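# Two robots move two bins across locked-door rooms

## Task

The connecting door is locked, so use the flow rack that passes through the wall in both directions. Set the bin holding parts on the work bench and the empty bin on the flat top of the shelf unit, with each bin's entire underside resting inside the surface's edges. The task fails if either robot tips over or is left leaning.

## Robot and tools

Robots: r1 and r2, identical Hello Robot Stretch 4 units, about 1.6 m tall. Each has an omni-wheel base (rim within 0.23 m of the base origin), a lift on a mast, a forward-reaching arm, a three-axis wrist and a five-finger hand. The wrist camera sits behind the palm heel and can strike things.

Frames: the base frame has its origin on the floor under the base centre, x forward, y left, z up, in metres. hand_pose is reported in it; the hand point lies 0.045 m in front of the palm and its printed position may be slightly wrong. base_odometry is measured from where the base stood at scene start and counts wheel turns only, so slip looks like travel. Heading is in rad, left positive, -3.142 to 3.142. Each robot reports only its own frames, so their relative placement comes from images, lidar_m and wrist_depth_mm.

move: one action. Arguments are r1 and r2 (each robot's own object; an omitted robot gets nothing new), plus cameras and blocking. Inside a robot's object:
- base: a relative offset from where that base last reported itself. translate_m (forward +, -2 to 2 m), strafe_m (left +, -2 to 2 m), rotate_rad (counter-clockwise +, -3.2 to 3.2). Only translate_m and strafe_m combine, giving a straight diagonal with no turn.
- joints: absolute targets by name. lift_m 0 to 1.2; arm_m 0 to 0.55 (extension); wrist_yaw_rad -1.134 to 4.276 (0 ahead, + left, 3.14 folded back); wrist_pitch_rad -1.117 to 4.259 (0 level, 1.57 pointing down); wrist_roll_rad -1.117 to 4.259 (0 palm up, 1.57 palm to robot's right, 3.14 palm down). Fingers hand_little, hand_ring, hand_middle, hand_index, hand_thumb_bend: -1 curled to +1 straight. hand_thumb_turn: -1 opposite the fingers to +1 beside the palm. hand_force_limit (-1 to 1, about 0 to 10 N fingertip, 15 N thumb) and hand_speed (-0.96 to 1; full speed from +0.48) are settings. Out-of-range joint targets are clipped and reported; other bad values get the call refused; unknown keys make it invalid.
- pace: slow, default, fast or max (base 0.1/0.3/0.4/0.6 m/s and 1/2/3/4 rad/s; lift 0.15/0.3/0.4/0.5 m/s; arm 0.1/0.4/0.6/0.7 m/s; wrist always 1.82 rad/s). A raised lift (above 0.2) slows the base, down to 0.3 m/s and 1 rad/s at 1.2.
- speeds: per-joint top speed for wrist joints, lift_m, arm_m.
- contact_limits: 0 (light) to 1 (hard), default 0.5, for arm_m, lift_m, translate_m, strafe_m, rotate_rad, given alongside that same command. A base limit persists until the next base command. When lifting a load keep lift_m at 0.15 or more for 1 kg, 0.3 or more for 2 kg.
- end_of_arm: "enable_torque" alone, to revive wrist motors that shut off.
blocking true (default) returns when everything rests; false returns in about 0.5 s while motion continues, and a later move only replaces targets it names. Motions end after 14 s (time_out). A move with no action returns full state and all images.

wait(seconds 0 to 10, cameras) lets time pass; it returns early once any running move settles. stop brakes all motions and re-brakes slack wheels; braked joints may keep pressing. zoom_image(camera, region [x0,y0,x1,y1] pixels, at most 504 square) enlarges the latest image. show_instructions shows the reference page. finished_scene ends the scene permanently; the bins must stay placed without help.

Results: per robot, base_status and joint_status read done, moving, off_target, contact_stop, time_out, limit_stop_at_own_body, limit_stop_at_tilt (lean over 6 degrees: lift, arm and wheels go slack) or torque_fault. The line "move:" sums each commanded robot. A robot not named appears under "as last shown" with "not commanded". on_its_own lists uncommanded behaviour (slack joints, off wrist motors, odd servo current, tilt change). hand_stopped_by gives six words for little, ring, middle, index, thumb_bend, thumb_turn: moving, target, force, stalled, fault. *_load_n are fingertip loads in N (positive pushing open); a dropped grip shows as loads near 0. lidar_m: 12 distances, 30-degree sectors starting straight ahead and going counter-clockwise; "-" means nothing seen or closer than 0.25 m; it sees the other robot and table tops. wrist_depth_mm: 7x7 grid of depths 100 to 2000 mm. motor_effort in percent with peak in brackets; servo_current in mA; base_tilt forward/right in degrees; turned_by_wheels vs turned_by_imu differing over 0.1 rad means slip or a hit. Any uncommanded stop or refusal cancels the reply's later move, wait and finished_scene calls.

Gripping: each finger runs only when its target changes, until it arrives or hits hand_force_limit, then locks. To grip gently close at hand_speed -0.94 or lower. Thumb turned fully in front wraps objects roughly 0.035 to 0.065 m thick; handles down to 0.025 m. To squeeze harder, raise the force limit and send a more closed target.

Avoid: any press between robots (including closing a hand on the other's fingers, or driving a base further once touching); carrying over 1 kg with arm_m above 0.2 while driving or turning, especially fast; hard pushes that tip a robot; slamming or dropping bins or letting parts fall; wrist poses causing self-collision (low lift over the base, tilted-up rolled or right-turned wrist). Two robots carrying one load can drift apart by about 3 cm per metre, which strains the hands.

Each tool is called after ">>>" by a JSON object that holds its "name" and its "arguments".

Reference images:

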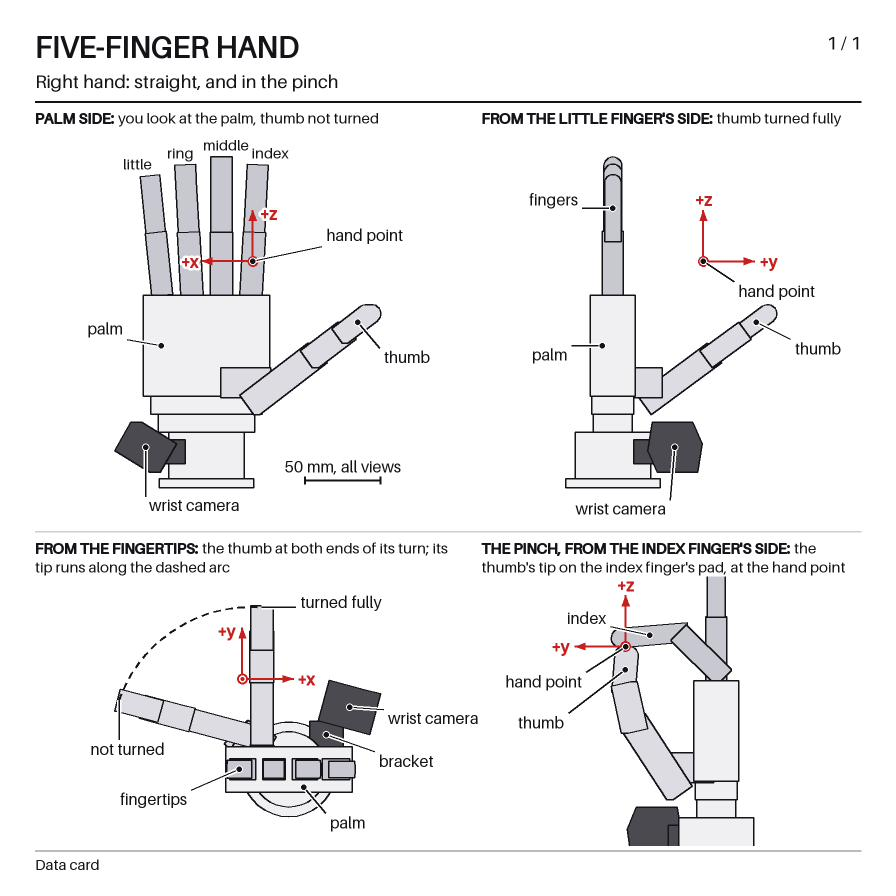

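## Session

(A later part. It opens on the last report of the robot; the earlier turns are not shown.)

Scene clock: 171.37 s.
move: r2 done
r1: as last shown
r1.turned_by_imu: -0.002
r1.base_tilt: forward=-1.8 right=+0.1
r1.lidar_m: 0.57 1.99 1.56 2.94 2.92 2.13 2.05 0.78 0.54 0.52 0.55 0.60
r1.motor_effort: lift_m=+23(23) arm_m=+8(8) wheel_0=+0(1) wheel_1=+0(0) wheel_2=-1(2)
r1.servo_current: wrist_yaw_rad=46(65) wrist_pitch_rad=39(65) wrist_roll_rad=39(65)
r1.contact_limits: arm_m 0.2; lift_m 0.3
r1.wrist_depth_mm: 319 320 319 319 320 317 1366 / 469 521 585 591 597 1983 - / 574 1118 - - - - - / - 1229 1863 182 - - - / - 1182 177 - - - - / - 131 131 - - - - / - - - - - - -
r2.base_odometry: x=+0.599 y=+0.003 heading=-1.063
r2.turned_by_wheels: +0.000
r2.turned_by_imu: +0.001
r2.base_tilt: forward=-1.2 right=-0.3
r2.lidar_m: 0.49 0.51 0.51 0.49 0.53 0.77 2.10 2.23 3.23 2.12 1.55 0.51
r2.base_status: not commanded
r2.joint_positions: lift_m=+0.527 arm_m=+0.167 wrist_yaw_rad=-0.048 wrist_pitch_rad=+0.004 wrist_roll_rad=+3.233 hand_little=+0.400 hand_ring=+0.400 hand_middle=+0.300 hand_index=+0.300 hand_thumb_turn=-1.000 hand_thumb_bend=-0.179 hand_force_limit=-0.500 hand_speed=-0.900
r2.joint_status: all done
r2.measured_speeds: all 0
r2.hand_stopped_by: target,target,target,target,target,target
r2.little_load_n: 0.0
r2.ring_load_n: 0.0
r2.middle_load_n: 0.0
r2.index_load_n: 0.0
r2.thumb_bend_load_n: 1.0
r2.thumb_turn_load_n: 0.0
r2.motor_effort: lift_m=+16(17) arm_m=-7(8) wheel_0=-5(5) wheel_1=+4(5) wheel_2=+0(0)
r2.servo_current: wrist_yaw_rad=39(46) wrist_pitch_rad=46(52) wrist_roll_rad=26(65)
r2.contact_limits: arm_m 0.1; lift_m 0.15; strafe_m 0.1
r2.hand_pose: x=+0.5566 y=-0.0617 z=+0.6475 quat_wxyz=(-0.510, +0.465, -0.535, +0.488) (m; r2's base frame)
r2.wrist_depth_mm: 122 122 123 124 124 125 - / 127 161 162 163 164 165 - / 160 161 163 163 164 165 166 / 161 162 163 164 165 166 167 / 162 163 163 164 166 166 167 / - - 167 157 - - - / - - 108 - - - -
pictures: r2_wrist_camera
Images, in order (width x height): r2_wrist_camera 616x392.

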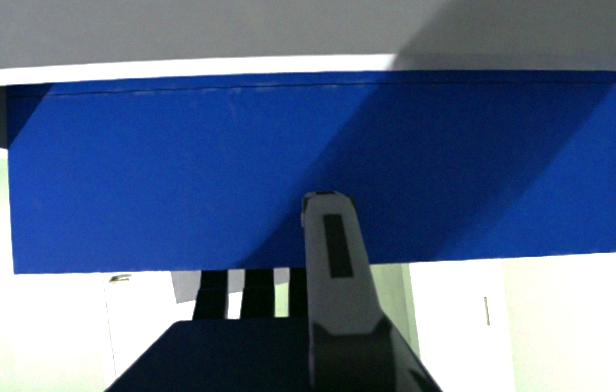

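>>> {"name": "move", "arguments": {"r2": {"joints":{"hand_index":0.12,"hand_middle":0.12,"hand_speed":-0.9,"hand_force_limit":-0.2}}}}

>>> {"name": "move", "arguments": {"r2": {"joints":{"hand_index":-0.45,"hand_middle":-0.45,"hand_speed":-0.94,"hand_force_limit":0.2}}, "cameras": ["r2_wrist_camera","r2_head_camera"]}}

Scene clock: 172.60 s.
move: r2 off_target
r1: as last shown
r1.turned_by_imu: -0.001
r1.base_tilt: forward=-1.9 right=+0.0
r1.lidar_m: 0.55 1.99 1.55 2.95 2.94 2.16 2.04 0.77 0.55 0.51 0.55 0.58
r1.motor_effort: lift_m=+23(23) arm_m=+8(8) wheel_0=+0(1) wheel_1=+0(0) wheel_2=-2(2)
r1.servo_current: wrist_yaw_rad=39(59) wrist_pitch_rad=39(72) wrist_roll_rad=59(59)
r1.contact_limits: arm_m 0.2; lift_m 0.3
r1.wrist_depth_mm: 319 319 319 320 320 319 1366 / 469 521 580 585 597 1921 - / 574 1118 - - - - - / - 1205 1921 182 - - - / - 1182 177 - - - - / - 131 131 - - - - / - - - - - - -
r2.base_odometry: x=+0.599 y=+0.003 heading=-1.063
r2.turned_by_wheels: +0.000
r2.turned_by_imu: +0.000
r2.base_tilt: forward=-1.0 right=-0.4
r2.lidar_m: 0.50 0.53 0.48 0.49 0.53 0.80 2.10 2.23 3.21 2.10 1.56 0.51
r2.base_status: not commanded
r2.joint_positions: lift_m=+0.527 arm_m=+0.167 wrist_yaw_rad=-0.048 wrist_pitch_rad=+0.005 wrist_roll_rad=+3.233 hand_little=+0.400 hand_ring=+0.400 hand_middle=+0.134 hand_index=+0.143 hand_thumb_turn=-1.000 hand_thumb_bend=-0.177 hand_force_limit=-0.200 hand_speed=-0.900
r2.joint_status: hand_index off_target (ended at +0.143, target +0.120); the others done
r2.measured_speeds: all 0
r2.hand_stopped_by: target,target,force,force,target,target
r2.little_load_n: 0.0
r2.ring_load_n: 0.0
r2.middle_load_n: 4.0
r2.index_load_n: 3.0
r2.thumb_bend_load_n: 7.5
r2.thumb_turn_load_n: 0.5
r2.motor_effort: lift_m=+16(17) arm_m=-6(7) wheel_0=-5(5) wheel_1=+4(5) wheel_2=+0(0)
r2.servo_current: wrist_yaw_rad=33(46) wrist_pitch_rad=46(52) wrist_roll_rad=52(52)
r2.contact_limits: arm_m 0.1; lift_m 0.15; strafe_m 0.1
r2.hand_pose: x=+0.5566 y=-0.0617 z=+0.6474 quat_wxyz=(-0.510, +0.465, -0.535, +0.488) (m; r2's base frame)
r2.wrist_depth_mm: 122 123 124 124 125 126 - / 137 162 163 163 165 165 - / 161 162 163 163 165 166 166 / 160 162 163 163 165 165 166 / 161 162 163 163 165 165 166 / - - 167 155 - - - / - - 108 - - - -
pictures: none

Scene clock: 175.07 s.
move: r2 off_target
r1: as last shown
r1.base_tilt: forward=-1.6 right=+0.2
r1.lidar_m: 0.57 1.99 1.54 2.96 2.93 2.12 2.04 0.77 0.55 0.52 0.56 0.58
r1.motor_effort: lift_m=+23(23) arm_m=+8(8) wheel_0=+0(1) wheel_1=+0(0) wheel_2=-1(2)
r1.servo_current: wrist_yaw_rad=26(65) wrist_pitch_rad=52(72) wrist_roll_rad=26(59)
r1.contact_limits: arm_m 0.2; lift_m 0.3
r1.wrist_depth_mm: 319 319 319 319 320 320 1397 / 469 521 580 591 597 1921 - / 574 1118 - - - - - / - 1205 1921 182 - - - / - 1182 177 - - - - / - 131 132 - - - - / - - - - - - -
r2.base_odometry: x=+0.599 y=+0.003 heading=-1.063
r2.turned_by_wheels: +0.000
r2.turned_by_imu: +0.000
r2.base_tilt: forward=-1.1 right=-0.2
r2.lidar_m: 0.48 0.54 0.50 0.48 0.51 0.78 2.10 2.23 3.21 2.13 1.57 0.52
r2.base_status: not commanded
r2.joint_positions: lift_m=+0.527 arm_m=+0.167 wrist_yaw_rad=-0.048 wrist_pitch_rad=+0.005 wrist_roll_rad=+3.233 hand_little=+0.400 hand_ring=+0.400 hand_middle=+0.113 hand_index=+0.112 hand_thumb_turn=-1.000 hand_thumb_bend=-0.177 hand_force_limit=+0.200 hand_speed=-0.940
r2.joint_status: hand_middle off_target (ended at +0.113, target -0.450); hand_index off_target (ended at +0.112, target -0.450); the others done
r2.measured_speeds: all 0
r2.hand_stopped_by: target,target,force,force,target,target
r2.little_load_n: 0.0
r2.ring_load_n: 0.0
r2.middle_load_n: 4.5
r2.index_load_n: 6.5
r2.thumb_bend_load_n: 10.5
r2.thumb_turn_load_n: 0.5
r2.motor_effort: lift_m=+16(17) arm_m=-6(6) wheel_0=-5(5) wheel_1=+4(5) wheel_2=+0(0)
r2.servo_current: wrist_yaw_rad=39(46) wrist_pitch_rad=46(59) wrist_roll_rad=26(59)
r2.contact_limits: arm_m 0.1; lift_m 0.15; strafe_m 0.1
r2.hand_pose: x=+0.5565 y=-0.0618 z=+0.6472 quat_wxyz=(-0.509, +0.465, -0.535, +0.488) (m; r2's base frame)
r2.wrist_depth_mm: 123 123 124 125 125 126 - / 161 162 163 163 165 166 - / 161 162 163 164 165 166 167 / 161 162 163 163 164 165 166 / 161 162 163 163 164 165 166 / - - 167 155 - - - / - - 108 - - - -
pictures: r2_head_camera, r2_wrist_camera
Images, in order (width x height): r2_head_camera 420x560, r2_wrist_camera 616x392.

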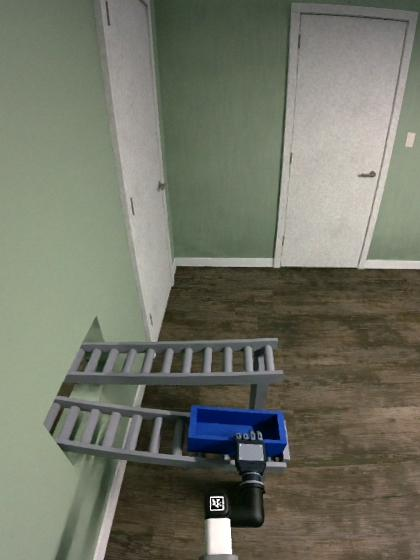

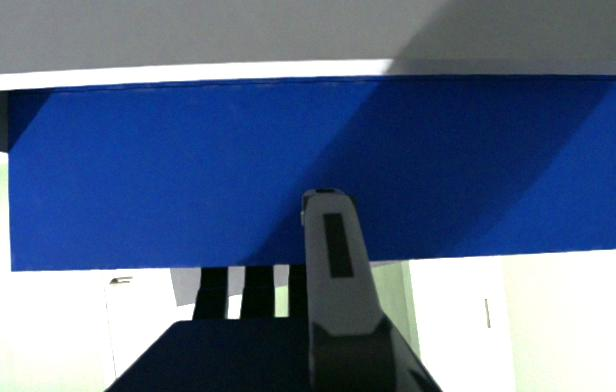

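>>> {"name": "move", "arguments": {"r2": {"joints":{"hand_index":-0.47,"hand_middle":-0.47,"hand_speed":-0.94,"hand_force_limit":0.45}}}}

>>> {"name": "move", "arguments": {"r2": {"joints":{"lift_m":0.55},"pace":"slow","contact_limits":{"lift_m":0.3}}, "cameras": ["r2_wrist_camera","r2_head_camera"]}}

>>> {"name": "zoom_image", "arguments": {"camera": "r2_head_camera", "region": [180, 380, 320, 490]}}

Scene clock: 175.73 s.
move: r2 off_target
r1: as last shown
r1.turned_by_imu: +0.000
r1.base_tilt: forward=-1.7 right=+0.1
r1.lidar_m: 0.56 2.00 1.54 2.93 2.94 2.15 2.04 0.77 0.55 0.51 0.54 0.57
r1.motor_effort: lift_m=+23(23) arm_m=+8(8) wheel_0=-1(1) wheel_1=+0(0) wheel_2=-1(2)
r1.servo_current: wrist_yaw_rad=26(52) wrist_pitch_rad=59(59) wrist_roll_rad=33(59)
r1.contact_limits: arm_m 0.2; lift_m 0.3
r1.wrist_depth_mm: 319 319 319 320 319 319 1366 / 469 521 585 585 597 1983 - / 574 1118 - - - - - / - 1229 1921 182 - - - / - 1182 177 - - - - / - 132 131 - - - - / - - - - - - -
r2.base_odometry: x=+0.599 y=+0.003 heading=-1.063
r2.turned_by_wheels: +0.000
r2.turned_by_imu: +0.000
r2.base_tilt: forward=-1.1 right=-0.4
r2.lidar_m: 0.49 0.52 0.51 0.49 0.54 0.80 2.09 2.25 3.22 2.11 1.57 0.50
r2.base_status: not commanded
r2.joint_positions: lift_m=+0.527 arm_m=+0.167 wrist_yaw_rad=-0.048 wrist_pitch_rad=+0.006 wrist_roll_rad=+3.233 hand_little=+0.400 hand_ring=+0.400 hand_middle=+0.087 hand_index=+0.097 hand_thumb_turn=-1.000 hand_thumb_bend=-0.176 hand_force_limit=+0.450 hand_speed=-0.940
r2.joint_status: hand_middle off_target (ended at +0.087, target -0.470); hand_index off_target (ended at +0.097, target -0.470); the others done
r2.measured_speeds: all 0
r2.hand_stopped_by: target,target,force,force,target,target
r2.little_load_n: 0.0
r2.ring_load_n: 0.0
r2.middle_load_n: 8.0
r2.index_load_n: 6.0
r2.thumb_bend_load_n: 13.0
r2.thumb_turn_load_n: 0.5
r2.motor_effort: lift_m=+16(17) arm_m=-5(6) wheel_0=-5(5) wheel_1=+4(4) wheel_2=+0(0)
r2.servo_current: wrist_yaw_rad=39(46) wrist_pitch_rad=46(59) wrist_roll_rad=26(46)
r2.contact_limits: arm_m 0.1; lift_m 0.15; strafe_m 0.1
r2.hand_pose: x=+0.5564 y=-0.0618 z=+0.6471 quat_wxyz=(-0.509, +0.465, -0.535, +0.487) (m; r2's base frame)
r2.wrist_depth_mm: 123 124 124 125 126 126 - / 124 163 163 164 165 166 - / 161 162 163 164 165 166 166 / 161 161 163 163 164 165 166 / 160 162 162 163 164 165 - / - - 166 154 - - - / - - 108 - - - -
pictures: none

Scene clock: 176.70 s.
move: r2 done
r1: as last shown
r1.lidar_m: 0.56 2.00 1.54 2.94 2.94 2.16 2.04 0.76 0.55 0.51 0.54 0.59
r1.thumb_turn_load_n: 0.5
r1.motor_effort: lift_m=+23(23) arm_m=+8(8) wheel_0=+0(1) wheel_1=+0(0) wheel_2=-2(2)
r1.servo_current: wrist_yaw_rad=33(59) wrist_pitch_rad=52(59) wrist_roll_rad=65(65)
r1.contact_limits: arm_m 0.2; lift_m 0.3
r1.wrist_depth_mm: 319 319 319 319 320 319 1366 / 469 521 580 585 597 1921 - / 574 1138 - - - - - / - 1229 1921 182 - - - / - 1182 177 - - - - / - 131 131 - - - - / - - - - - - -
r2.base_odometry: x=+0.599 y=+0.003 heading=-1.063
r2.turned_by_wheels: +0.000
r2.turned_by_imu: +0.000
r2.base_tilt: forward=-1.1 right=-0.2
r2.lidar_m: 0.51 0.54 0.50 0.49 0.52 0.79 2.10 2.22 3.20 2.12 1.54 0.51
r2.base_status: not commanded
r2.joint_positions: lift_m=+0.550 arm_m=+0.167 wrist_yaw_rad=-0.048 wrist_pitch_rad=+0.008 wrist_roll_rad=+3.233 hand_little=+0.400 hand_ring=+0.400 hand_middle=+0.086 hand_index=+0.096 hand_thumb_turn=-1.000 hand_thumb_bend=-0.179 hand_force_limit=+0.450 hand_speed=-0.940
r2.joint_status: all done
r2.measured_speeds: all 0
r2.hand_stopped_by: target,target,force,force,target,target
r2.little_load_n: 0.0
r2.ring_load_n: 0.0
r2.middle_load_n: 0.0
r2.index_load_n: 0.0
r2.thumb_bend_load_n: 0.0
r2.thumb_turn_load_n: 0.0
r2.motor_effort: lift_m=+24(29) arm_m=-5(5) wheel_0=-5(5) wheel_1=+4(5) wheel_2=+0(0)
r2.servo_current: wrist_yaw_rad=46(46) wrist_pitch_rad=52(59) wrist_roll_rad=39(59)
r2.contact_limits: arm_m 0.1; lift_m 0.3; strafe_m 0.1
r2.hand_pose: x=+0.5563 y=-0.0618 z=+0.6691 quat_wxyz=(-0.509, +0.466, -0.536, +0.487) (m; r2's base frame)
r2.wrist_depth_mm: 175 176 176 176 176 176 - / 169 171 170 171 171 171 173 / 164 164 164 164 165 165 165 / 160 160 160 160 160 160 - / - - 194 178 - - - / - - 167 154 - - - / - - 108 - - - -
pictures: r2_head_camera, r2_wrist_camera
Images, in order (width x height): r2_head_camera 420x560, r2_wrist_camera 616x392.

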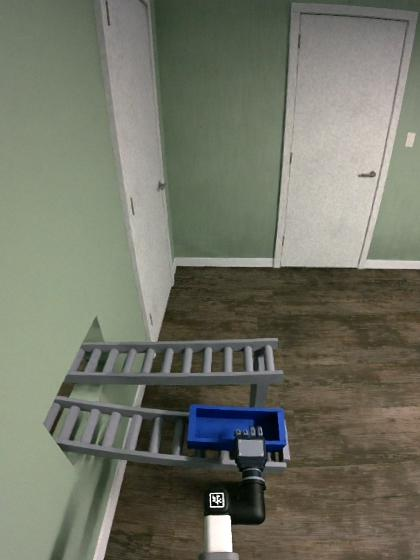

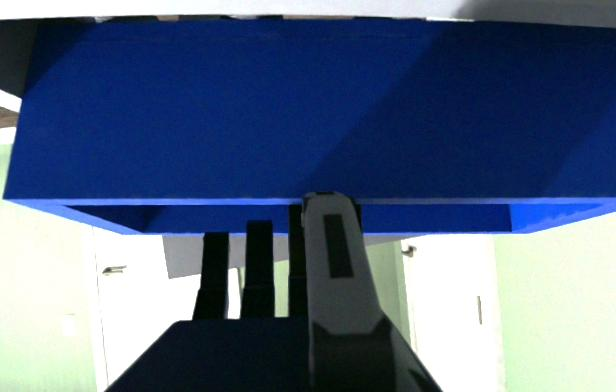

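Scaled by 3.600 from the camera's 420x560 image, which has a finer 1200x1600 frame.

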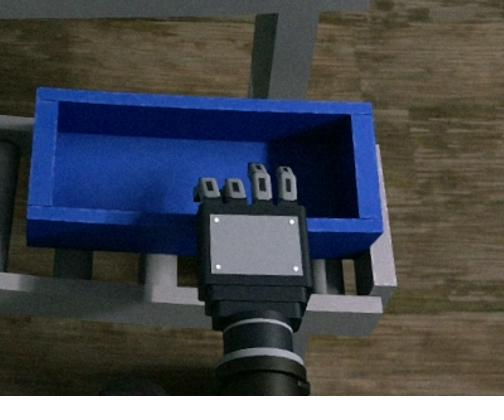

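>>> {"name": "move", "arguments": {"r2": {"joints":{"lift_m":0.53},"pace":"slow","contact_limits":{"lift_m":0.1}}, "cameras": ["r2_wrist_camera"]}}

Scene clock: 178.00 s.
move: r2 done
r1: as last shown
r1.turned_by_imu: -0.001
r1.base_tilt: forward=-1.8 right=+0.1
r1.lidar_m: 0.55 1.98 1.54 2.93 2.92 2.13 2.03 0.77 0.54 0.51 0.53 0.58
r1.little_load_n: -0.5
r1.thumb_turn_load_n: 0.0
r1.motor_effort: lift_m=+23(23) arm_m=+8(8) wheel_0=+0(1) wheel_1=+0(0) wheel_2=-1(2)
r1.servo_current: wrist_yaw_rad=26(59) wrist_pitch_rad=52(65) wrist_roll_rad=46(65)
r1.contact_limits: arm_m 0.2; lift_m 0.3
r1.wrist_depth_mm: 319 319 319 319 320 319 1336 / 469 521 585 591 597 1983 - / 569 1118 - - - - - / - 1182 1921 182 - - - / - 1182 177 - - - - / - 132 132 - - - - / - - - - - - -
r2.base_odometry: x=+0.599 y=+0.003 heading=-1.063
r2.turned_by_wheels: +0.000
r2.turned_by_imu: +0.000
r2.base_tilt: forward=-0.9 right=-0.3
r2.lidar_m: 0.50 0.55 0.50 0.48 0.53 0.77 2.12 2.23 3.23 2.13 1.56 0.51
r2.base_status: not commanded
r2.joint_positions: lift_m=+0.530 arm_m=+0.167 wrist_yaw_rad=-0.048 wrist_pitch_rad=+0.002 wrist_roll_rad=+3.233 hand_little=+0.400 hand_ring=+0.400 hand_middle=+0.086 hand_index=+0.096 hand_thumb_turn=-1.000 hand_thumb_bend=-0.181 hand_force_limit=+0.450 hand_speed=-0.940
r2.joint_status: all done
r2.measured_speeds: all 0
r2.hand_stopped_by: target,target,force,force,target,target
r2.little_load_n: 0.0
r2.ring_load_n: 0.0
r2.middle_load_n: 0.0
r2.index_load_n: 0.0
r2.thumb_bend_load_n: -4.5
r2.thumb_turn_load_n: 0.0
r2.motor_effort: lift_m=+14(24) arm_m=-5(5) wheel_0=-5(5) wheel_1=+4(5) wheel_2=+0(0)
r2.servo_current: wrist_yaw_rad=39(46) wrist_pitch_rad=39(59) wrist_roll_rad=33(72)
r2.contact_limits: arm_m 0.1; lift_m 0.1; strafe_m 0.1
r2.hand_pose: x=+0.5566 y=-0.0618 z=+0.6512 quat_wxyz=(-0.510, +0.464, -0.534, +0.489) (m; r2's base frame)
r2.wrist_depth_mm: 128 165 166 167 168 170 - / 162 163 164 165 166 166 168 / 158 159 160 160 161 162 163 / 155 155 156 157 158 159 - / - - 195 178 - - - / - - 166 159 - - - / - - 108 - - - -
pictures: r2_wrist_camera
Images, in order (width x height): r2_wrist_camera 616x392.

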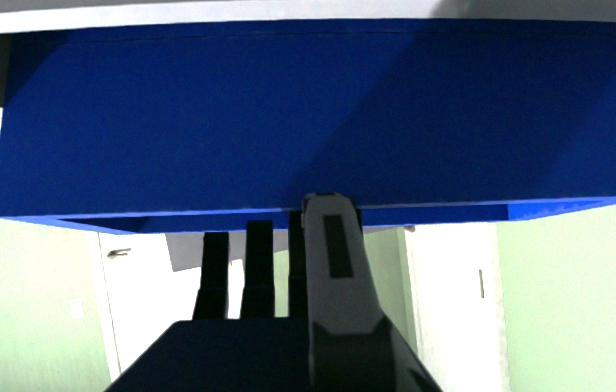

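>>> {"name": "move", "arguments": {"r2": {"joints":{"lift_m":0.545},"pace":"slow","contact_limits":{"lift_m":0.3}}}}

>>> {"name": "move", "arguments": {"r2": {"joints":{"hand_index":0.3,"hand_middle":0.3,"hand_speed":-0.9}}, "cameras": ["r2_wrist_camera","r2_head_camera"]}}

>>> {"name": "zoom_image", "arguments": {"camera": "r2_head_camera", "region": [180, 380, 320, 490]}}

Scene clock: 179.50 s.
move: r2 done
r1.base_odometry: x=-0.105 y=-0.737 heading=-0.766
r1.turned_by_wheels: +0.000
r1.turned_by_imu: -0.001
r1.base_tilt: forward=-1.9 right=+0.3
r1.lidar_m: 0.56 1.97 1.55 2.93 2.94 2.14 2.05 0.76 0.54 0.52 0.54 0.60
r1.base_status: not commanded
r1.joint_positions: lift_m=+0.780 arm_m=+0.237 wrist_yaw_rad=-0.023 wrist_pitch_rad=+0.202 wrist_roll_rad=+3.183 hand_little=+0.200 hand_ring=+0.200 hand_middle=+0.150 hand_index=+0.150 hand_thumb_turn=-1.000 hand_thumb_bend=+0.100 hand_force_limit=+0.400 hand_speed=-0.700
r1.joint_status: not commanded
r1.measured_speeds: all 0
r1.hand_stopped_by: target,target,target,target,target,target
r1.little_load_n: 0.0
r1.ring_load_n: 0.0
r1.middle_load_n: 0.0
r1.index_load_n: 0.0
r1.thumb_bend_load_n: 0.0
r1.thumb_turn_load_n: 0.0
r1.motor_effort: lift_m=+23(23) arm_m=+8(8) wheel_0=+0(1) wheel_1=+0(0) wheel_2=-1(2)
r1.servo_current: wrist_yaw_rad=46(52) wrist_pitch_rad=39(52) wrist_roll_rad=59(65)
r1.contact_limits: arm_m 0.2; lift_m 0.3
r1.hand_pose: x=+0.6113 y=-0.0589 z=+0.8558 quat_wxyz=(-0.451, +0.530, -0.565, +0.443) (m; r1's base frame)
r1.wrist_depth_mm: 319 319 319 320 319 319 1397 / 469 521 580 591 597 1983 - / 574 1138 - - - - - / - 1205 1863 183 - - - / - 1182 177 - - - - / - 132 132 - - - - / - - - - - - -
r2.base_odometry: x=+0.599 y=+0.003 heading=-1.063
r2.turned_by_wheels: +0.000
r2.turned_by_imu: +0.000
r2.base_tilt: forward=-1.1 right=-0.4
r2.lidar_m: 0.50 0.54 0.50 0.47 0.52 0.79 2.10 2.25 3.22 2.12 1.55 0.51
r2.base_status: not commanded
r2.joint_positions: lift_m=+0.545 arm_m=+0.167 wrist_yaw_rad=-0.048 wrist_pitch_rad=+0.002 wrist_roll_rad=+3.233 hand_little=+0.400 hand_ring=+0.400 hand_middle=+0.086 hand_index=+0.096 hand_thumb_turn=-1.000 hand_thumb_bend=-0.179 hand_force_limit=+0.450 hand_speed=-0.940
r2.joint_status: all done
r2.measured_speeds: all 0
r2.hand_stopped_by: target,target,force,force,target,target
r2.little_load_n: 0.0
r2.ring_load_n: 0.0
r2.middle_load_n: -0.5
r2.index_load_n: 0.0
r2.thumb_bend_load_n: 0.0
r2.thumb_turn_load_n: 0.0
r2.motor_effort: lift_m=+25(28) arm_m=-5(5) wheel_0=-5(5) wheel_1=+4(4) wheel_2=+0(0)
r2.servo_current: wrist_yaw_rad=46(46) wrist_pitch_rad=39(46) wrist_roll_rad=26(52)
r2.contact_limits: arm_m 0.1; lift_m 0.3; strafe_m 0.1
r2.hand_pose: x=+0.5566 y=-0.0618 z=+0.6653 quat_wxyz=(-0.510, +0.464, -0.534, +0.488) (m; r2's base frame)
r2.wrist_depth_mm: 125 174 175 176 176 - - / 169 170 171 171 172 174 175 / 163 164 165 165 166 167 168 / 159 160 160 161 162 162 - / - - 194 178 - - - / - - 167 155 - - - / - - 108 - - - -
pictures: none

Scene clock: 180.73 s.
move: r2 done
r1: as last shown
r1.base_tilt: forward=-1.7 right=+0.1
r1.lidar_m: 0.57 2.00 1.56 2.96 2.92 2.15 2.04 0.75 0.54 0.52 0.55 0.58
r1.motor_effort: lift_m=+23(23) arm_m=+8(8) wheel_0=+0(1) wheel_1=+0(0) wheel_2=-2(2)
r1.servo_current: wrist_yaw_rad=46(59) wrist_pitch_rad=52(65) wrist_roll_rad=59(65)
r1.contact_limits: arm_m 0.2; lift_m 0.3
r1.wrist_depth_mm: 319 319 319 319 320 319 1397 / 469 521 585 585 597 1983 - / 569 1118 - - - - - / - 1205 1921 182 - - - / - 1182 177 - - - - / - 131 132 - - - - / - - - - - - -
r2.base_odometry: x=+0.599 y=+0.003 heading=-1.063
r2.turned_by_wheels: +0.000
r2.turned_by_imu: +0.000
r2.base_tilt: forward=-1.1 right=-0.3
r2.lidar_m: 0.50 0.54 0.51 0.47 0.51 0.79 2.10 2.22 3.23 2.11 1.55 0.50
r2.base_status: not commanded
r2.joint_positions: lift_m=+0.545 arm_m=+0.167 wrist_yaw_rad=-0.048 wrist_pitch_rad=+0.002 wrist_roll_rad=+3.233 hand_little=+0.400 hand_ring=+0.400 hand_middle=+0.300 hand_index=+0.300 hand_thumb_turn=-1.000 hand_thumb_bend=-0.179 hand_force_limit=+0.450 hand_speed=-0.900
r2.joint_status: all done
r2.measured_speeds: all 0
r2.hand_stopped_by: target,target,target,target,target,target
r2.little_load_n: -0.5
r2.ring_load_n: 0.0
r2.middle_load_n: 0.0
r2.index_load_n: 0.0
r2.thumb_bend_load_n: 0.0
r2.thumb_turn_load_n: 0.0
r2.motor_effort: lift_m=+24(25) arm_m=-5(5) wheel_0=-5(5) wheel_1=+5(5) wheel_2=+0(0)
r2.servo_current: wrist_yaw_rad=33(46) wrist_pitch_rad=39(52) wrist_roll_rad=59(59)
r2.contact_limits: arm_m 0.1; lift_m 0.3; strafe_m 0.1
r2.hand_pose: x=+0.5566 y=-0.0618 z=+0.6653 quat_wxyz=(-0.510, +0.464, -0.534, +0.488) (m; r2's base frame)
r2.wrist_depth_mm: 125 174 174 175 176 - - / 170 170 171 172 173 174 175 / 163 164 165 166 166 167 167 / 159 160 160 161 162 162 - / - - 193 183 - - - / - - 167 160 - - - / - - 108 - - - -
pictures: r2_head_camera, r2_wrist_camera
Images, in order (width x height): r2_head_camera 420x560, r2_wrist_camera 616x392.

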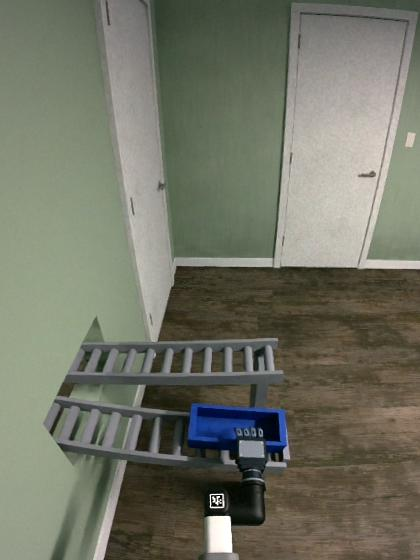

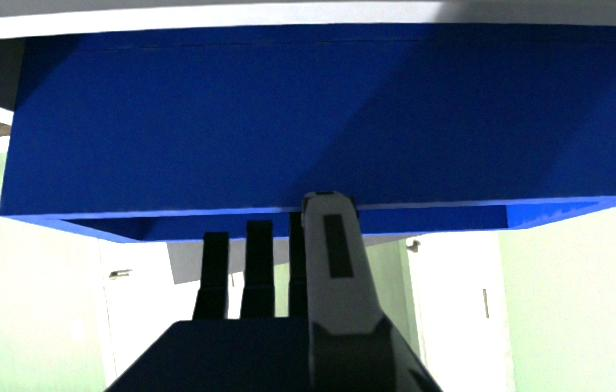

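Scaled by 3.600 from the camera's 420x560 image, which has a finer 1200x1600 frame.

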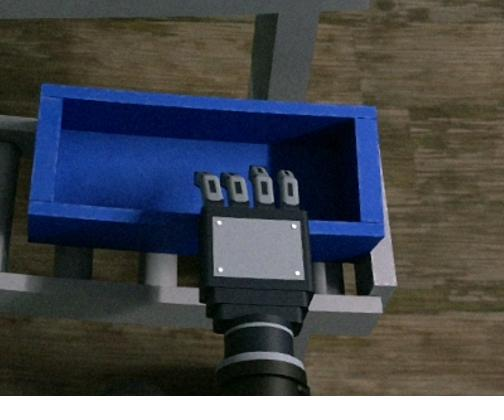

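>>> {"name": "move", "arguments": {"r2": {"joints":{"hand_thumb_bend":0.3,"hand_speed":-0.8}}, "cameras": ["r2_wrist_camera","r2_head_camera"]}}

>>> {"name": "zoom_image", "arguments": {"camera": "r2_head_camera", "region": [180, 380, 320, 490]}}

Scene clock: 183.30 s.
move: r2 done
r1: as last shown
r1.base_tilt: forward=-1.6 right=+0.1
r1.lidar_m: 0.56 1.98 1.55 2.97 2.94 2.15 2.05 0.76 0.55 0.51 0.52 0.60
r1.motor_effort: lift_m=+23(23) arm_m=+8(8) wheel_0=+0(1) wheel_1=+0(0) wheel_2=-1(2)
r1.servo_current: wrist_yaw_rad=20(59) wrist_pitch_rad=39(72) wrist_roll_rad=33(72)
r1.contact_limits: arm_m 0.2; lift_m 0.3
r1.wrist_depth_mm: 319 320 319 320 320 320 1397 / 469 521 580 591 597 1983 - / 574 1118 - - - - - / - 1205 1808 182 - - - / - 1182 177 - - - - / - 131 132 - - - - / - - - - - - -
r2.base_odometry: x=+0.599 y=+0.003 heading=-1.063
r2.turned_by_wheels: +0.000
r2.turned_by_imu: +0.000
r2.base_tilt: forward=-1.0 right=-0.2
r2.lidar_m: 0.49 0.53 0.51 0.48 0.52 0.76 2.11 2.24 3.22 2.12 1.56 0.51
r2.base_status: not commanded
r2.joint_positions: lift_m=+0.545 arm_m=+0.167 wrist_yaw_rad=-0.049 wrist_pitch_rad=-0.006 wrist_roll_rad=+3.233 hand_little=+0.400 hand_ring=+0.400 hand_middle=+0.300 hand_index=+0.300 hand_thumb_turn=-1.000 hand_thumb_bend=+0.289 hand_force_limit=+0.450 hand_speed=-0.800
r2.joint_status: all done
r2.measured_speeds: all 0
r2.hand_stopped_by: target,target,target,target,stalled,target
r2.little_load_n: 0.0
r2.ring_load_n: 0.0
r2.middle_load_n: 0.0
r2.index_load_n: 0.0
r2.thumb_bend_load_n: -13.5
r2.thumb_turn_load_n: -1.5
r2.motor_effort: lift_m=+19(24) arm_m=-5(5) wheel_0=-5(5) wheel_1=+4(5) wheel_2=+0(0)
r2.servo_current: wrist_yaw_rad=33(46) wrist_pitch_rad=39(52) wrist_roll_rad=33(59)
r2.contact_limits: arm_m 0.1; lift_m 0.3; strafe_m 0.1
r2.hand_pose: x=+0.5570 y=-0.0620 z=+0.6676 quat_wxyz=(-0.512, +0.462, -0.532, +0.491) (m; r2's base frame)
r2.wrist_depth_mm: 156 158 159 160 161 162 - / 153 154 154 156 157 158 159 / 149 151 151 152 154 155 - / - 373 373 111 - - - / - - 373 - - - - / - - 167 160 - - - / - - 108 - - - -
pictures: r2_head_camera, r2_wrist_camera
Images, in order (width x height): r2_head_camera 420x560, r2_wrist_camera 616x392.

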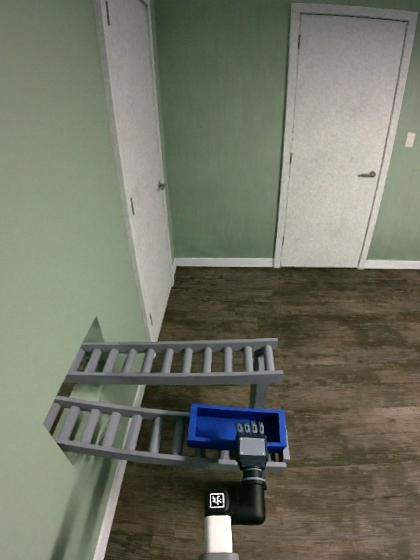

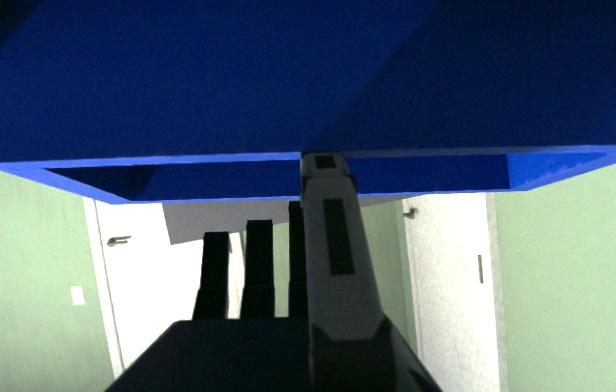

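Scaled by 3.600 from the camera's 420x560 image, which has a finer 1200x1600 frame.

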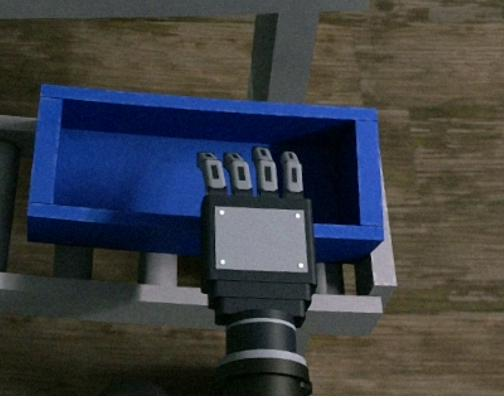

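>>> {"name": "move", "arguments": {"r2": {"joints":{"lift_m":0.62},"pace":"slow","contact_limits":{"lift_m":0.3}}, "cameras": ["r2_wrist_camera","r2_head_camera"]}}

>>> {"name": "zoom_image", "arguments": {"camera": "r2_head_camera", "region": [180, 380, 320, 490]}}

Scene clock: 185.37 s.
move: r2 done
r1: as last shown
r1.base_tilt: forward=-1.7 right=+0.1
r1.lidar_m: 0.56 2.01 1.57 2.95 2.93 2.15 2.04 0.76 0.55 0.51 0.55 0.58
r1.servo_current: wrist_yaw_rad=39(59) wrist_pitch_rad=46(72) wrist_roll_rad=59(65)
r1.contact_limits: arm_m 0.2; lift_m 0.3
r1.wrist_depth_mm: 319 319 319 320 320 319 1397 / 469 521 585 585 597 1983 - / 569 1138 - - - - - / - 1205 1863 182 - - - / - 1182 177 - - - - / - 131 131 - - - - / - - - - - - -
r2.base_odometry: x=+0.599 y=+0.003 heading=-1.063
r2.turned_by_wheels: +0.000
r2.turned_by_imu: +0.000
r2.base_tilt: forward=-1.1 right=-0.3
r2.lidar_m: 0.52 0.53 0.50 0.46 0.51 0.80 2.09 2.23 3.21 2.14 1.54 0.50
r2.base_status: not commanded
r2.joint_positions: lift_m=+0.620 arm_m=+0.167 wrist_yaw_rad=-0.049 wrist_pitch_rad=+0.002 wrist_roll_rad=+3.234 hand_little=+0.400 hand_ring=+0.400 hand_middle=+0.300 hand_index=+0.300 hand_thumb_turn=-1.000 hand_thumb_bend=+0.293 hand_force_limit=+0.450 hand_speed=-0.800
r2.joint_status: all done
r2.measured_speeds: all 0
r2.hand_stopped_by: target,target,target,target,stalled,target
r2.little_load_n: -0.5
r2.ring_load_n: 0.0
r2.middle_load_n: 0.0
r2.index_load_n: 0.0
r2.thumb_bend_load_n: 0.0
r2.thumb_turn_load_n: 0.0
r2.motor_effort: lift_m=+24(28) arm_m=-5(5) wheel_0=-5(5) wheel_1=+4(5) wheel_2=+0(0)
r2.servo_current: wrist_yaw_rad=39(46) wrist_pitch_rad=39(52) wrist_roll_rad=46(52)
r2.contact_limits: arm_m 0.1; lift_m 0.3; strafe_m 0.1
r2.hand_pose: x=+0.5566 y=-0.0619 z=+0.7403 quat_wxyz=(-0.510, +0.464, -0.535, +0.489) (m; r2's base frame)
r2.wrist_depth_mm: 156 157 159 159 160 160 - / 202 230 - - - - - / - - 379 382 382 387 389 / - - 379 379 - - - / - - - - - - - / - - 167 160 - - - / - - 108 - - - -
pictures: r2_head_camera, r2_wrist_camera
Images, in order (width x height): r2_head_camera 420x560, r2_wrist_camera 616x392.

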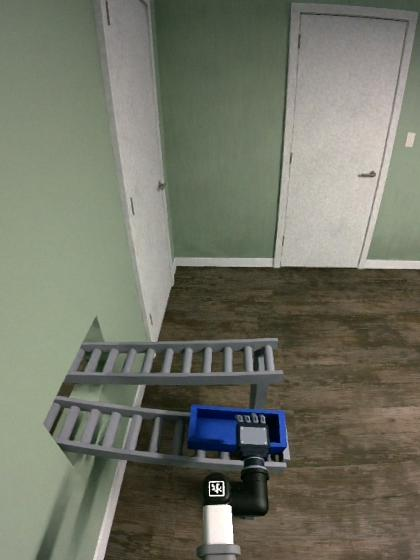

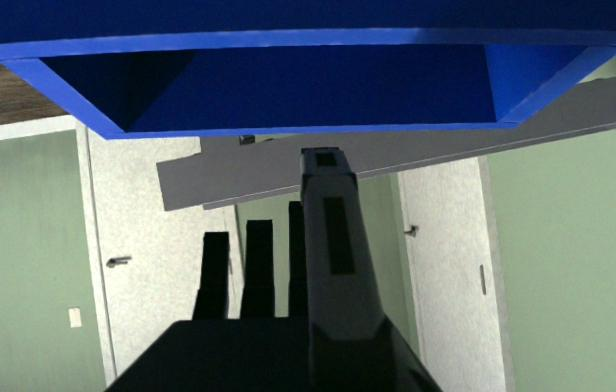

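Scaled by 3.600 from the camera's 420x560 image, which has a finer 1200x1600 frame.

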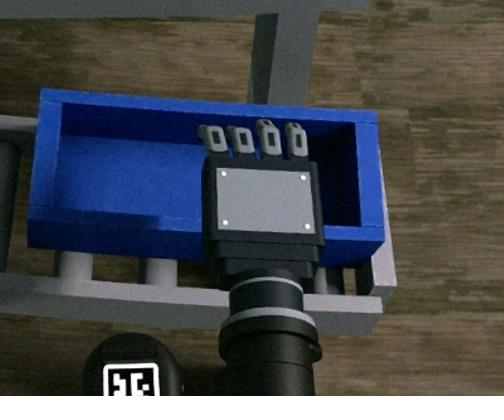

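>>> {"name": "move", "arguments": {"r2": "{\"joints\":{\"hand_thumb_turn\":1.0,\"hand_thumb_bend\":0.6,\"hand_index\":0.12,\"hand_middle\":0.12,\"hand_ring\":0.25,\"hand_little\":0.25,\"hand_speed\":-0.2,\"arm_m\":0.172},\"pace\":\"slow\"}}"}}

>>> {"name": "move", "arguments": {"r2": {"joints":{"lift_m":0.56},"pace":"slow","contact_limits":{"lift_m":0.1}}, "cameras": ["r2_wrist_camera","r2_head_camera"]}}

>>> {"name": "zoom_image", "arguments": {"camera": "r2_head_camera", "region": [180, 380, 320, 490]}}


Scene clock: 187.30 s.
move: r2 done
r1: as last shown
r1.base_tilt: forward=-1.7 right=+0.3
r1.lidar_m: 0.57 1.98 1.55 2.94 2.94 2.14 2.04 0.77 0.54 0.51 0.56 0.59
r1.motor_effort: lift_m=+23(23) arm_m=+8(8) wheel_0=+0(1) wheel_1=+0(0) wheel_2=-2(2)
r1.servo_current: wrist_yaw_rad=33(52) wrist_pitch_rad=52(59) wrist_roll_rad=52(65)
r1.contact_limits: arm_m 0.2; lift_m 0.3
r1.wrist_depth_mm: 319 319 319 319 320 319 1397 / 473 521 585 585 597 1983 - / 574 1118 - - - - - / - 1205 1921 182 - - - / - 1182 177 - - - - / - 132 132 - - - - / - - - - - - -
r2.base_odometry: x=+0.599 y=+0.003 heading=-1.063
r2.turned_by_wheels: +0.000
r2.turned_by_imu: +0.000
r2.base_tilt: forward=-1.1 right=-0.2
r2.lidar_m: 0.50 0.55 0.51 0.48 0.52 0.78 2.11 2.23 3.22 2.11 1.55 0.50
r2.base_status: not commanded
r2.joint_positions: lift_m=+0.561 arm_m=+0.167 wrist_yaw_rad=-0.049 wrist_pitch_rad=+0.002 wrist_roll_rad=+3.234 hand_little=+0.400 hand_ring=+0.400 hand_middle=+0.300 hand_index=+0.300 hand_thumb_turn=-1.000 hand_thumb_bend=+0.291 hand_force_limit=+0.450 hand_speed=-0.800
r2.joint_status: all done
r2.measured_speeds: all 0
r2.hand_stopped_by: target,target,target,target,stalled,target
r2.little_load_n: 0.0
r2.ring_load_n: 0.0
r2.middle_load_n: 0.0
r2.index_load_n: 0.0
r2.thumb_bend_load_n: -4.5
r2.thumb_turn_load_n: 0.5
r2.motor_effort: lift_m=+14(21) arm_m=-5(5) wheel_0=-5(5) wheel_1=+4(4) wheel_2=+0(0)
r2.servo_current: wrist_yaw_rad=33(46) wrist_pitch_rad=39(46) wrist_roll_rad=46(59)
r2.contact_limits: arm_m 0.1; lift_m 0.1; strafe_m 0.1
r2.hand_pose: x=+0.5566 y=-0.0619 z=+0.6812 quat_wxyz=(-0.510, +0.464, -0.534, +0.489) (m; r2's base frame)
r2.wrist_depth_mm: 164 165 166 167 167 169 170 / 159 160 161 162 163 163 164 / 155 156 157 158 158 160 160 / - 253 375 110 - - - / - - 375 - - - - / - - 167 160 - - - / - - 108 - - - -
pictures: r2_head_camera, r2_wrist_camera
Images, in order (width x height): r2_head_camera 420x560, r2_wrist_camera 616x392.

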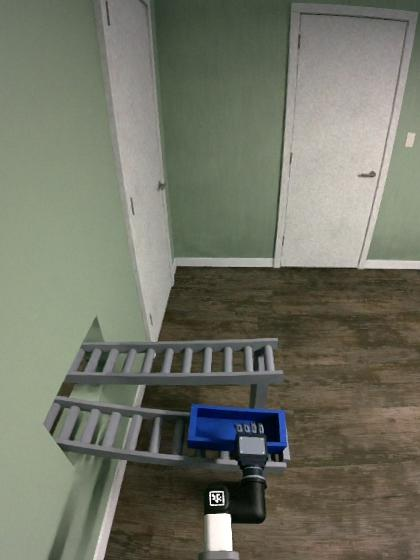

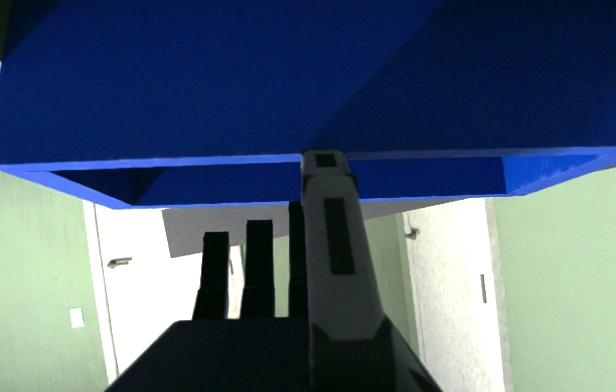

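Scaled by 3.600 from the camera's 420x560 image, which has a finer 1200x1600 frame.

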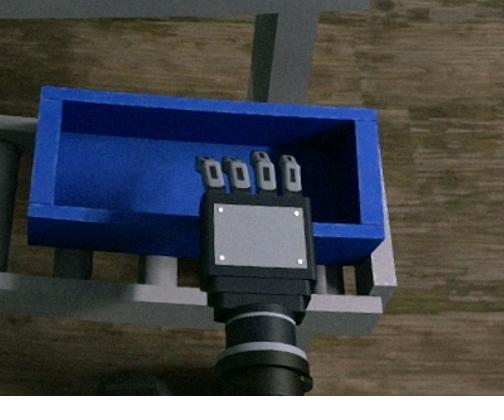

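>>> {"name": "move", "arguments": {"r2": {"joints":{"lift_m":0.62},"pace":"slow","contact_limits":{"lift_m":0.3}}}}

>>> {"name": "move", "arguments": {"r2": {"joints":{"hand_thumb_turn":1.0,"hand_thumb_bend":0.8,"hand_index":0.12,"hand_middle":0.12,"hand_ring":0.25,"hand_little":0.25,"hand_speed":0.0,"arm_m":0.174},"pace":"slow"}, "cameras": ["r2_wrist_camera","r2_head_camera"]}}

>>> {"name": "zoom_image", "arguments": {"camera": "r2_head_camera", "region": [180, 380, 320, 490]}}

Scene clock: 188.90 s.
move: r2 done
r1: as last shown
r1.base_tilt: forward=-2.0 right=+0.0
r1.lidar_m: 0.55 1.98 1.56 2.93 2.92 2.14 2.02 0.76 0.55 0.52 0.54 0.60
r1.motor_effort: lift_m=+23(23) arm_m=+8(8) wheel_0=-1(1) wheel_1=+0(0) wheel_2=-1(2)
r1.servo_current: wrist_yaw_rad=26(59) wrist_pitch_rad=39(59) wrist_roll_rad=52(65)
r1.contact_limits: arm_m 0.2; lift_m 0.3
r1.wrist_depth_mm: 319 319 319 319 320 319 1397 / 469 525 580 585 591 1983 - / 574 1118 - - - - - / - 1205 1863 182 - - - / - 1182 177 - - - - / - 131 132 - - - - / - - - - - - -
r2.base_odometry: x=+0.599 y=+0.003 heading=-1.063
r2.turned_by_wheels: +0.000
r2.turned_by_imu: +0.000
r2.base_tilt: forward=-1.0 right=-0.2
r2.lidar_m: 0.49 0.53 0.49 0.48 0.53 0.78 2.11 2.24 3.23 2.13 1.55 0.53
r2.base_status: not commanded
r2.joint_positions: lift_m=+0.620 arm_m=+0.167 wrist_yaw_rad=-0.049 wrist_pitch_rad=+0.003 wrist_roll_rad=+3.234 hand_little=+0.400 hand_ring=+0.400 hand_middle=+0.300 hand_index=+0.300 hand_thumb_turn=-1.000 hand_thumb_bend=+0.293 hand_force_limit=+0.450 hand_speed=-0.800
r2.joint_status: all done
r2.measured_speeds: all 0
r2.hand_stopped_by: target,target,target,target,stalled,target
r2.little_load_n: 0.0
r2.ring_load_n: 0.5
r2.middle_load_n: 0.0
r2.index_load_n: 0.0
r2.thumb_bend_load_n: 0.0
r2.thumb_turn_load_n: 0.0
r2.motor_effort: lift_m=+24(29) arm_m=-5(6) wheel_0=-5(5) wheel_1=+4(4) wheel_2=+0(0)
r2.servo_current: wrist_yaw_rad=39(46) wrist_pitch_rad=33(52) wrist_roll_rad=33(65)
r2.contact_limits: arm_m 0.1; lift_m 0.3; strafe_m 0.1
r2.hand_pose: x=+0.5565 y=-0.0619 z=+0.7401 quat_wxyz=(-0.510, +0.464, -0.535, +0.488) (m; r2's base frame)
r2.wrist_depth_mm: 158 159 161 161 163 163 - / 200 234 - - - - - / - - 377 379 384 387 389 / - - 379 379 - - - / - - - - - - - / - - 167 160 - - - / - - 108 - - - -
pictures: none

Scene clock: 190.43 s.
move: r2 done
r1: as last shown
r1.base_tilt: forward=-1.7 right=+0.1
r1.lidar_m: 0.57 2.00 1.56 2.96 2.94 2.14 2.05 0.76 0.55 0.51 0.55 0.60
r1.index_load_n: -0.5
r1.motor_effort: lift_m=+23(23) arm_m=+8(8) wheel_0=+0(1) wheel_1=+0(0) wheel_2=-1(2)
r1.servo_current: wrist_yaw_rad=26(52) wrist_pitch_rad=59(72) wrist_roll_rad=33(65)
r1.contact_limits: arm_m 0.2; lift_m 0.3
r1.wrist_depth_mm: 320 319 319 320 320 320 1366 / 469 521 580 585 597 1983 - / 574 1118 - - - - - / - 1205 1863 183 - - - / - 1182 177 - - - - / - 131 132 - - - - / - - - - - - -
r2.base_odometry: x=+0.599 y=+0.003 heading=-1.063
r2.turned_by_wheels: +0.000
r2.turned_by_imu: +0.000
r2.base_tilt: forward=-1.0 right=-0.4
r2.lidar_m: 0.50 0.54 0.49 0.49 0.52 0.79 2.11 2.24 3.24 2.13 1.56 0.50
r2.base_status: not commanded
r2.joint_positions: lift_m=+0.620 arm_m=+0.174 wrist_yaw_rad=-0.049 wrist_pitch_rad=+0.003 wrist_roll_rad=+3.234 hand_little=+0.250 hand_ring=+0.250 hand_middle=+0.120 hand_index=+0.120 hand_thumb_turn=+1.000 hand_thumb_bend=+0.800 hand_force_limit=+0.450 hand_speed=+0.000
r2.joint_status: all done
r2.measured_speeds: all 0
r2.hand_stopped_by: target,target,target,target,target,target
r2.little_load_n: 0.0
r2.ring_load_n: 0.0
r2.middle_load_n: 0.0
r2.index_load_n: 0.0
r2.thumb_bend_load_n: 0.0
r2.thumb_turn_load_n: -0.5
r2.motor_effort: lift_m=+24(25) arm_m=+7(14) wheel_0=-5(5) wheel_1=+4(4) wheel_2=+0(0)
r2.servo_current: wrist_yaw_rad=39(39) wrist_pitch_rad=33(52) wrist_roll_rad=39(59)
r2.contact_limits: lift_m 0.3; strafe_m 0.1
r2.hand_pose: x=+0.5632 y=-0.0619 z=+0.7401 quat_wxyz=(-0.510, +0.464, -0.535, +0.488) (m; r2's base frame)
r2.wrist_depth_mm: 152 152 154 155 156 156 - / 198 232 - - - - - / - - 373 373 377 379 384 / - - 370 373 535 - - / - - 187 178 - - - / - - 163 155 - - - / - - 108 114 - - -
pictures: r2_head_camera, r2_wrist_camera
Images, in order (width x height): r2_head_camera 420x560, r2_wrist_camera 616x392.

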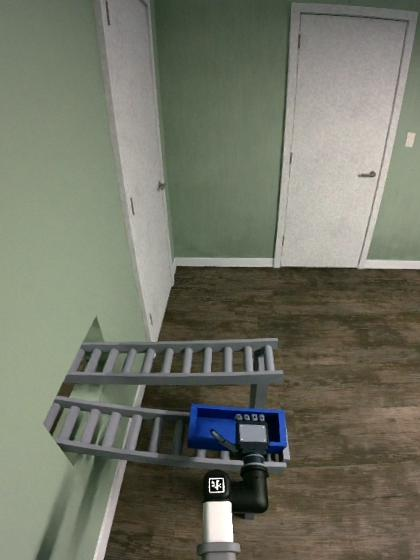

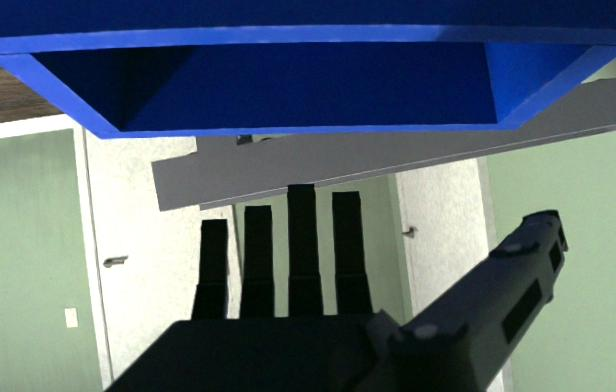

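Scaled by 3.600 from the camera's 420x560 image, which has a finer 1200x1600 frame.

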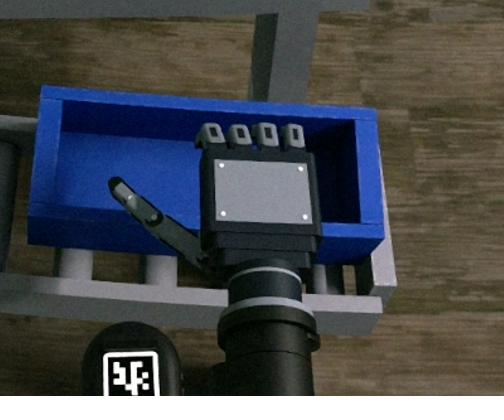

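>>> {"name": "move", "arguments": {"r2": {"joints":{"lift_m":0.565},"pace":"slow","contact_limits":{"lift_m":0.1}}, "cameras": ["r2_wrist_camera"]}}

>>> {"name": "move", "arguments": {"r2": {"joints":{"lift_m":0.53},"pace":"slow","contact_limits":{"lift_m":0.1}}, "cameras": ["r2_wrist_camera","r2_head_camera"]}}

>>> {"name": "zoom_image", "arguments": {"camera": "r2_head_camera", "region": [180, 380, 320, 490]}}

Scene clock: 192.07 s.
move: r2 done
r1: as last shown
r1.lidar_m: 0.54 1.99 1.54 2.95 2.95 2.14 2.04 0.76 0.56 0.51 0.55 0.58
r1.index_load_n: 0.0
r1.servo_current: wrist_yaw_rad=7(59) wrist_pitch_rad=39(59) wrist_roll_rad=39(65)
r1.contact_limits: arm_m 0.2; lift_m 0.3
r1.wrist_depth_mm: 320 319 319 320 320 319 1366 / 469 521 580 591 591 1983 - / 574 1118 - - - - - / - 1205 1863 182 - - - / - 1182 177 - - - - / - 132 132 - - - - / - - - - - - -
r2.base_odometry: x=+0.599 y=+0.003 heading=-1.063
r2.turned_by_wheels: +0.000
r2.turned_by_imu: +0.000
r2.base_tilt: forward=-1.1 right=-0.3
r2.lidar_m: 0.49 0.54 0.49 0.49 0.50 0.80 2.11 2.23 3.22 2.11 1.56 0.49
r2.base_status: not commanded
r2.joint_positions: lift_m=+0.565 arm_m=+0.174 wrist_yaw_rad=-0.049 wrist_pitch_rad=+0.003 wrist_roll_rad=+3.234 hand_little=+0.250 hand_ring=+0.250 hand_middle=+0.120 hand_index=+0.120 hand_thumb_turn=+1.000 hand_thumb_bend=+0.800 hand_force_limit=+0.450 hand_speed=+0.000
r2.joint_status: all done
r2.measured_speeds: all 0
r2.hand_stopped_by: target,target,target,target,target,target
r2.little_load_n: 0.5
r2.ring_load_n: 0.0
r2.middle_load_n: -0.5
r2.index_load_n: 0.0
r2.thumb_bend_load_n: 0.0
r2.thumb_turn_load_n: 0.0
r2.motor_effort: lift_m=+16(26) arm_m=+7(7) wheel_0=-5(5) wheel_1=+4(4) wheel_2=+0(0)
r2.servo_current: wrist_yaw_rad=39(46) wrist_pitch_rad=33(52) wrist_roll_rad=39(65)
r2.contact_limits: lift_m 0.1; strafe_m 0.1
r2.hand_pose: x=+0.5632 y=-0.0619 z=+0.6858 quat_wxyz=(-0.510, +0.464, -0.535, +0.488) (m; r2's base frame)
r2.wrist_depth_mm: 160 161 163 164 165 166 - / 156 156 157 158 159 160 161 / 150 152 153 154 154 155 - / - 237 - - - - - / - - 186 178 - - - / - - 163 155 - - - / - - 108 114 - - -
pictures: r2_wrist_camera
Images, in order (width x height): r2_wrist_camera 616x392.

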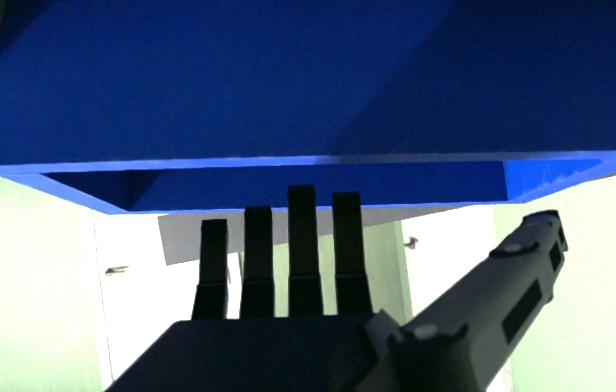

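Scene clock: 193.20 s.
move: r2 done
r1.base_odometry: x=-0.105 y=-0.737 heading=-0.766
r1.turned_by_wheels: +0.000
r1.turned_by_imu: +0.000
r1.base_tilt: forward=-1.8 right=+0.1
r1.lidar_m: 0.56 1.98 1.55 2.94 2.93 2.15 2.05 0.78 0.54 0.53 0.54 0.59
r1.base_status: not commanded
r1.joint_positions: lift_m=+0.780 arm_m=+0.237 wrist_yaw_rad=-0.023 wrist_pitch_rad=+0.202 wrist_roll_rad=+3.183 hand_little=+0.200 hand_ring=+0.200 hand_middle=+0.150 hand_index=+0.150 hand_thumb_turn=-1.000 hand_thumb_bend=+0.100 hand_force_limit=+0.400 hand_speed=-0.700
r1.joint_status: not commanded
r1.measured_speeds: all 0
r1.hand_stopped_by: target,target,target,target,target,target
r1.little_load_n: 0.0
r1.ring_load_n: 0.0
r1.middle_load_n: -0.5
r1.index_load_n: 0.0
r1.thumb_bend_load_n: 0.0
r1.thumb_turn_load_n: 0.0
r1.motor_effort: lift_m=+23(23) arm_m=+8(8) wheel_0=+0(1) wheel_1=+0(0) wheel_2=-1(2)
r1.servo_current: wrist_yaw_rad=26(52) wrist_pitch_rad=52(59) wrist_roll_rad=52(72)
r1.contact_limits: arm_m 0.2; lift_m 0.3
r1.hand_pose: x=+0.6113 y=-0.0589 z=+0.8558 quat_wxyz=(-0.451, +0.530, -0.565, +0.443) (m; r1's base frame)
r1.wrist_depth_mm: 320 319 317 319 320 319 1366 / 469 521 580 591 597 1983 - / 574 1118 - - - - - / - 1205 1921 182 - - - / - 1182 177 - - - - / - 132 132 - - - - / - - - - - - -
r2.base_odometry: x=+0.599 y=+0.003 heading=-1.063
r2.turned_by_wheels: +0.000
r2.turned_by_imu: +0.000
r2.base_tilt: forward=-1.0 right=-0.3
r2.lidar_m: 0.49 0.54 0.50 0.48 0.53 0.78 2.10 2.24 3.22 2.13 1.55 0.50
r2.base_status: not commanded
r2.joint_positions: lift_m=+0.530 arm_m=+0.174 wrist_yaw_rad=-0.049 wrist_pitch_rad=+0.003 wrist_roll_rad=+3.234 hand_little=+0.250 hand_ring=+0.250 hand_middle=+0.120 hand_index=+0.120 hand_thumb_turn=+1.000 hand_thumb_bend=+0.800 hand_force_limit=+0.450 hand_speed=+0.000
r2.joint_status: all done
r2.measured_speeds: all 0
r2.hand_stopped_by: target,target,target,target,target,target
r2.little_load_n: 0.0
r2.ring_load_n: 0.0
r2.middle_load_n: 0.0
r2.index_load_n: 0.0
r2.thumb_bend_load_n: 0.0
r2.thumb_turn_load_n: -0.5
r2.motor_effort: lift_m=+16(20) arm_m=+7(7) wheel_0=-5(5) wheel_1=+4(4) wheel_2=+0(0)
r2.servo_current: wrist_yaw_rad=33(46) wrist_pitch_rad=39(52) wrist_roll_rad=20(72)
r2.contact_limits: lift_m 0.1; strafe_m 0.1
r2.hand_pose: x=+0.5632 y=-0.0619 z=+0.6508 quat_wxyz=(-0.510, +0.464, -0.535, +0.488) (m; r2's base frame)
r2.wrist_depth_mm: 114 114 - 117 118 118 - / 161 163 163 165 166 167 168 / 157 158 159 160 161 161 161 / 152 152 153 154 155 156 156 / 154 150 178 173 152 153 - / - - 163 155 - - - / - - 108 114 - - -
pictures: r2_head_camera, r2_wrist_camera
Images, in order (width x height): r2_head_camera 420x560, r2_wrist_camera 616x392.

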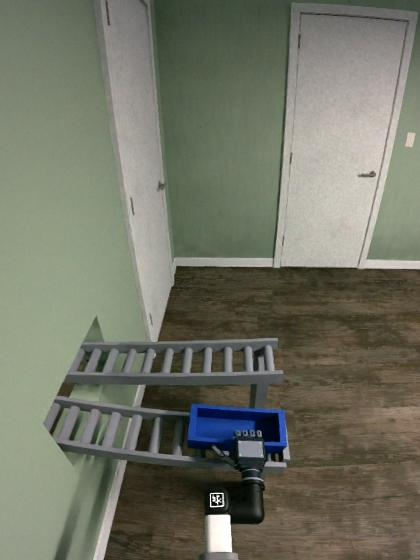

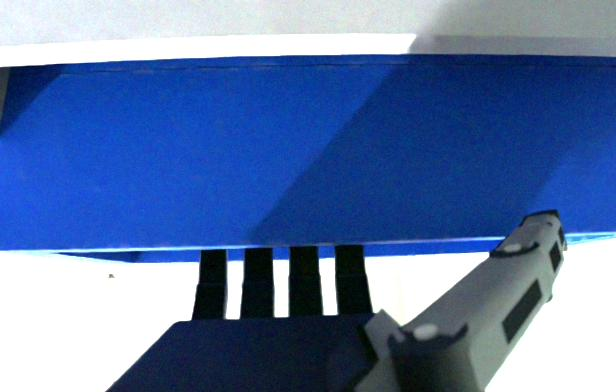

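Scaled by 3.600 from the camera's 420x560 image, which has a finer 1200x1600 frame.

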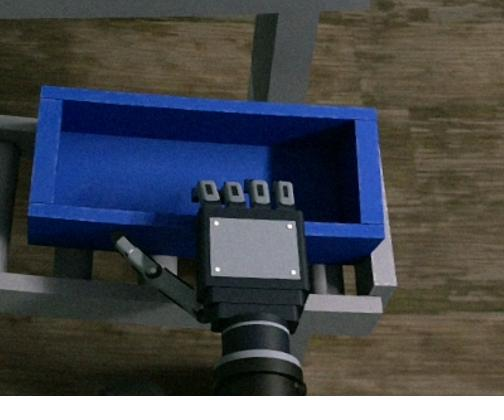

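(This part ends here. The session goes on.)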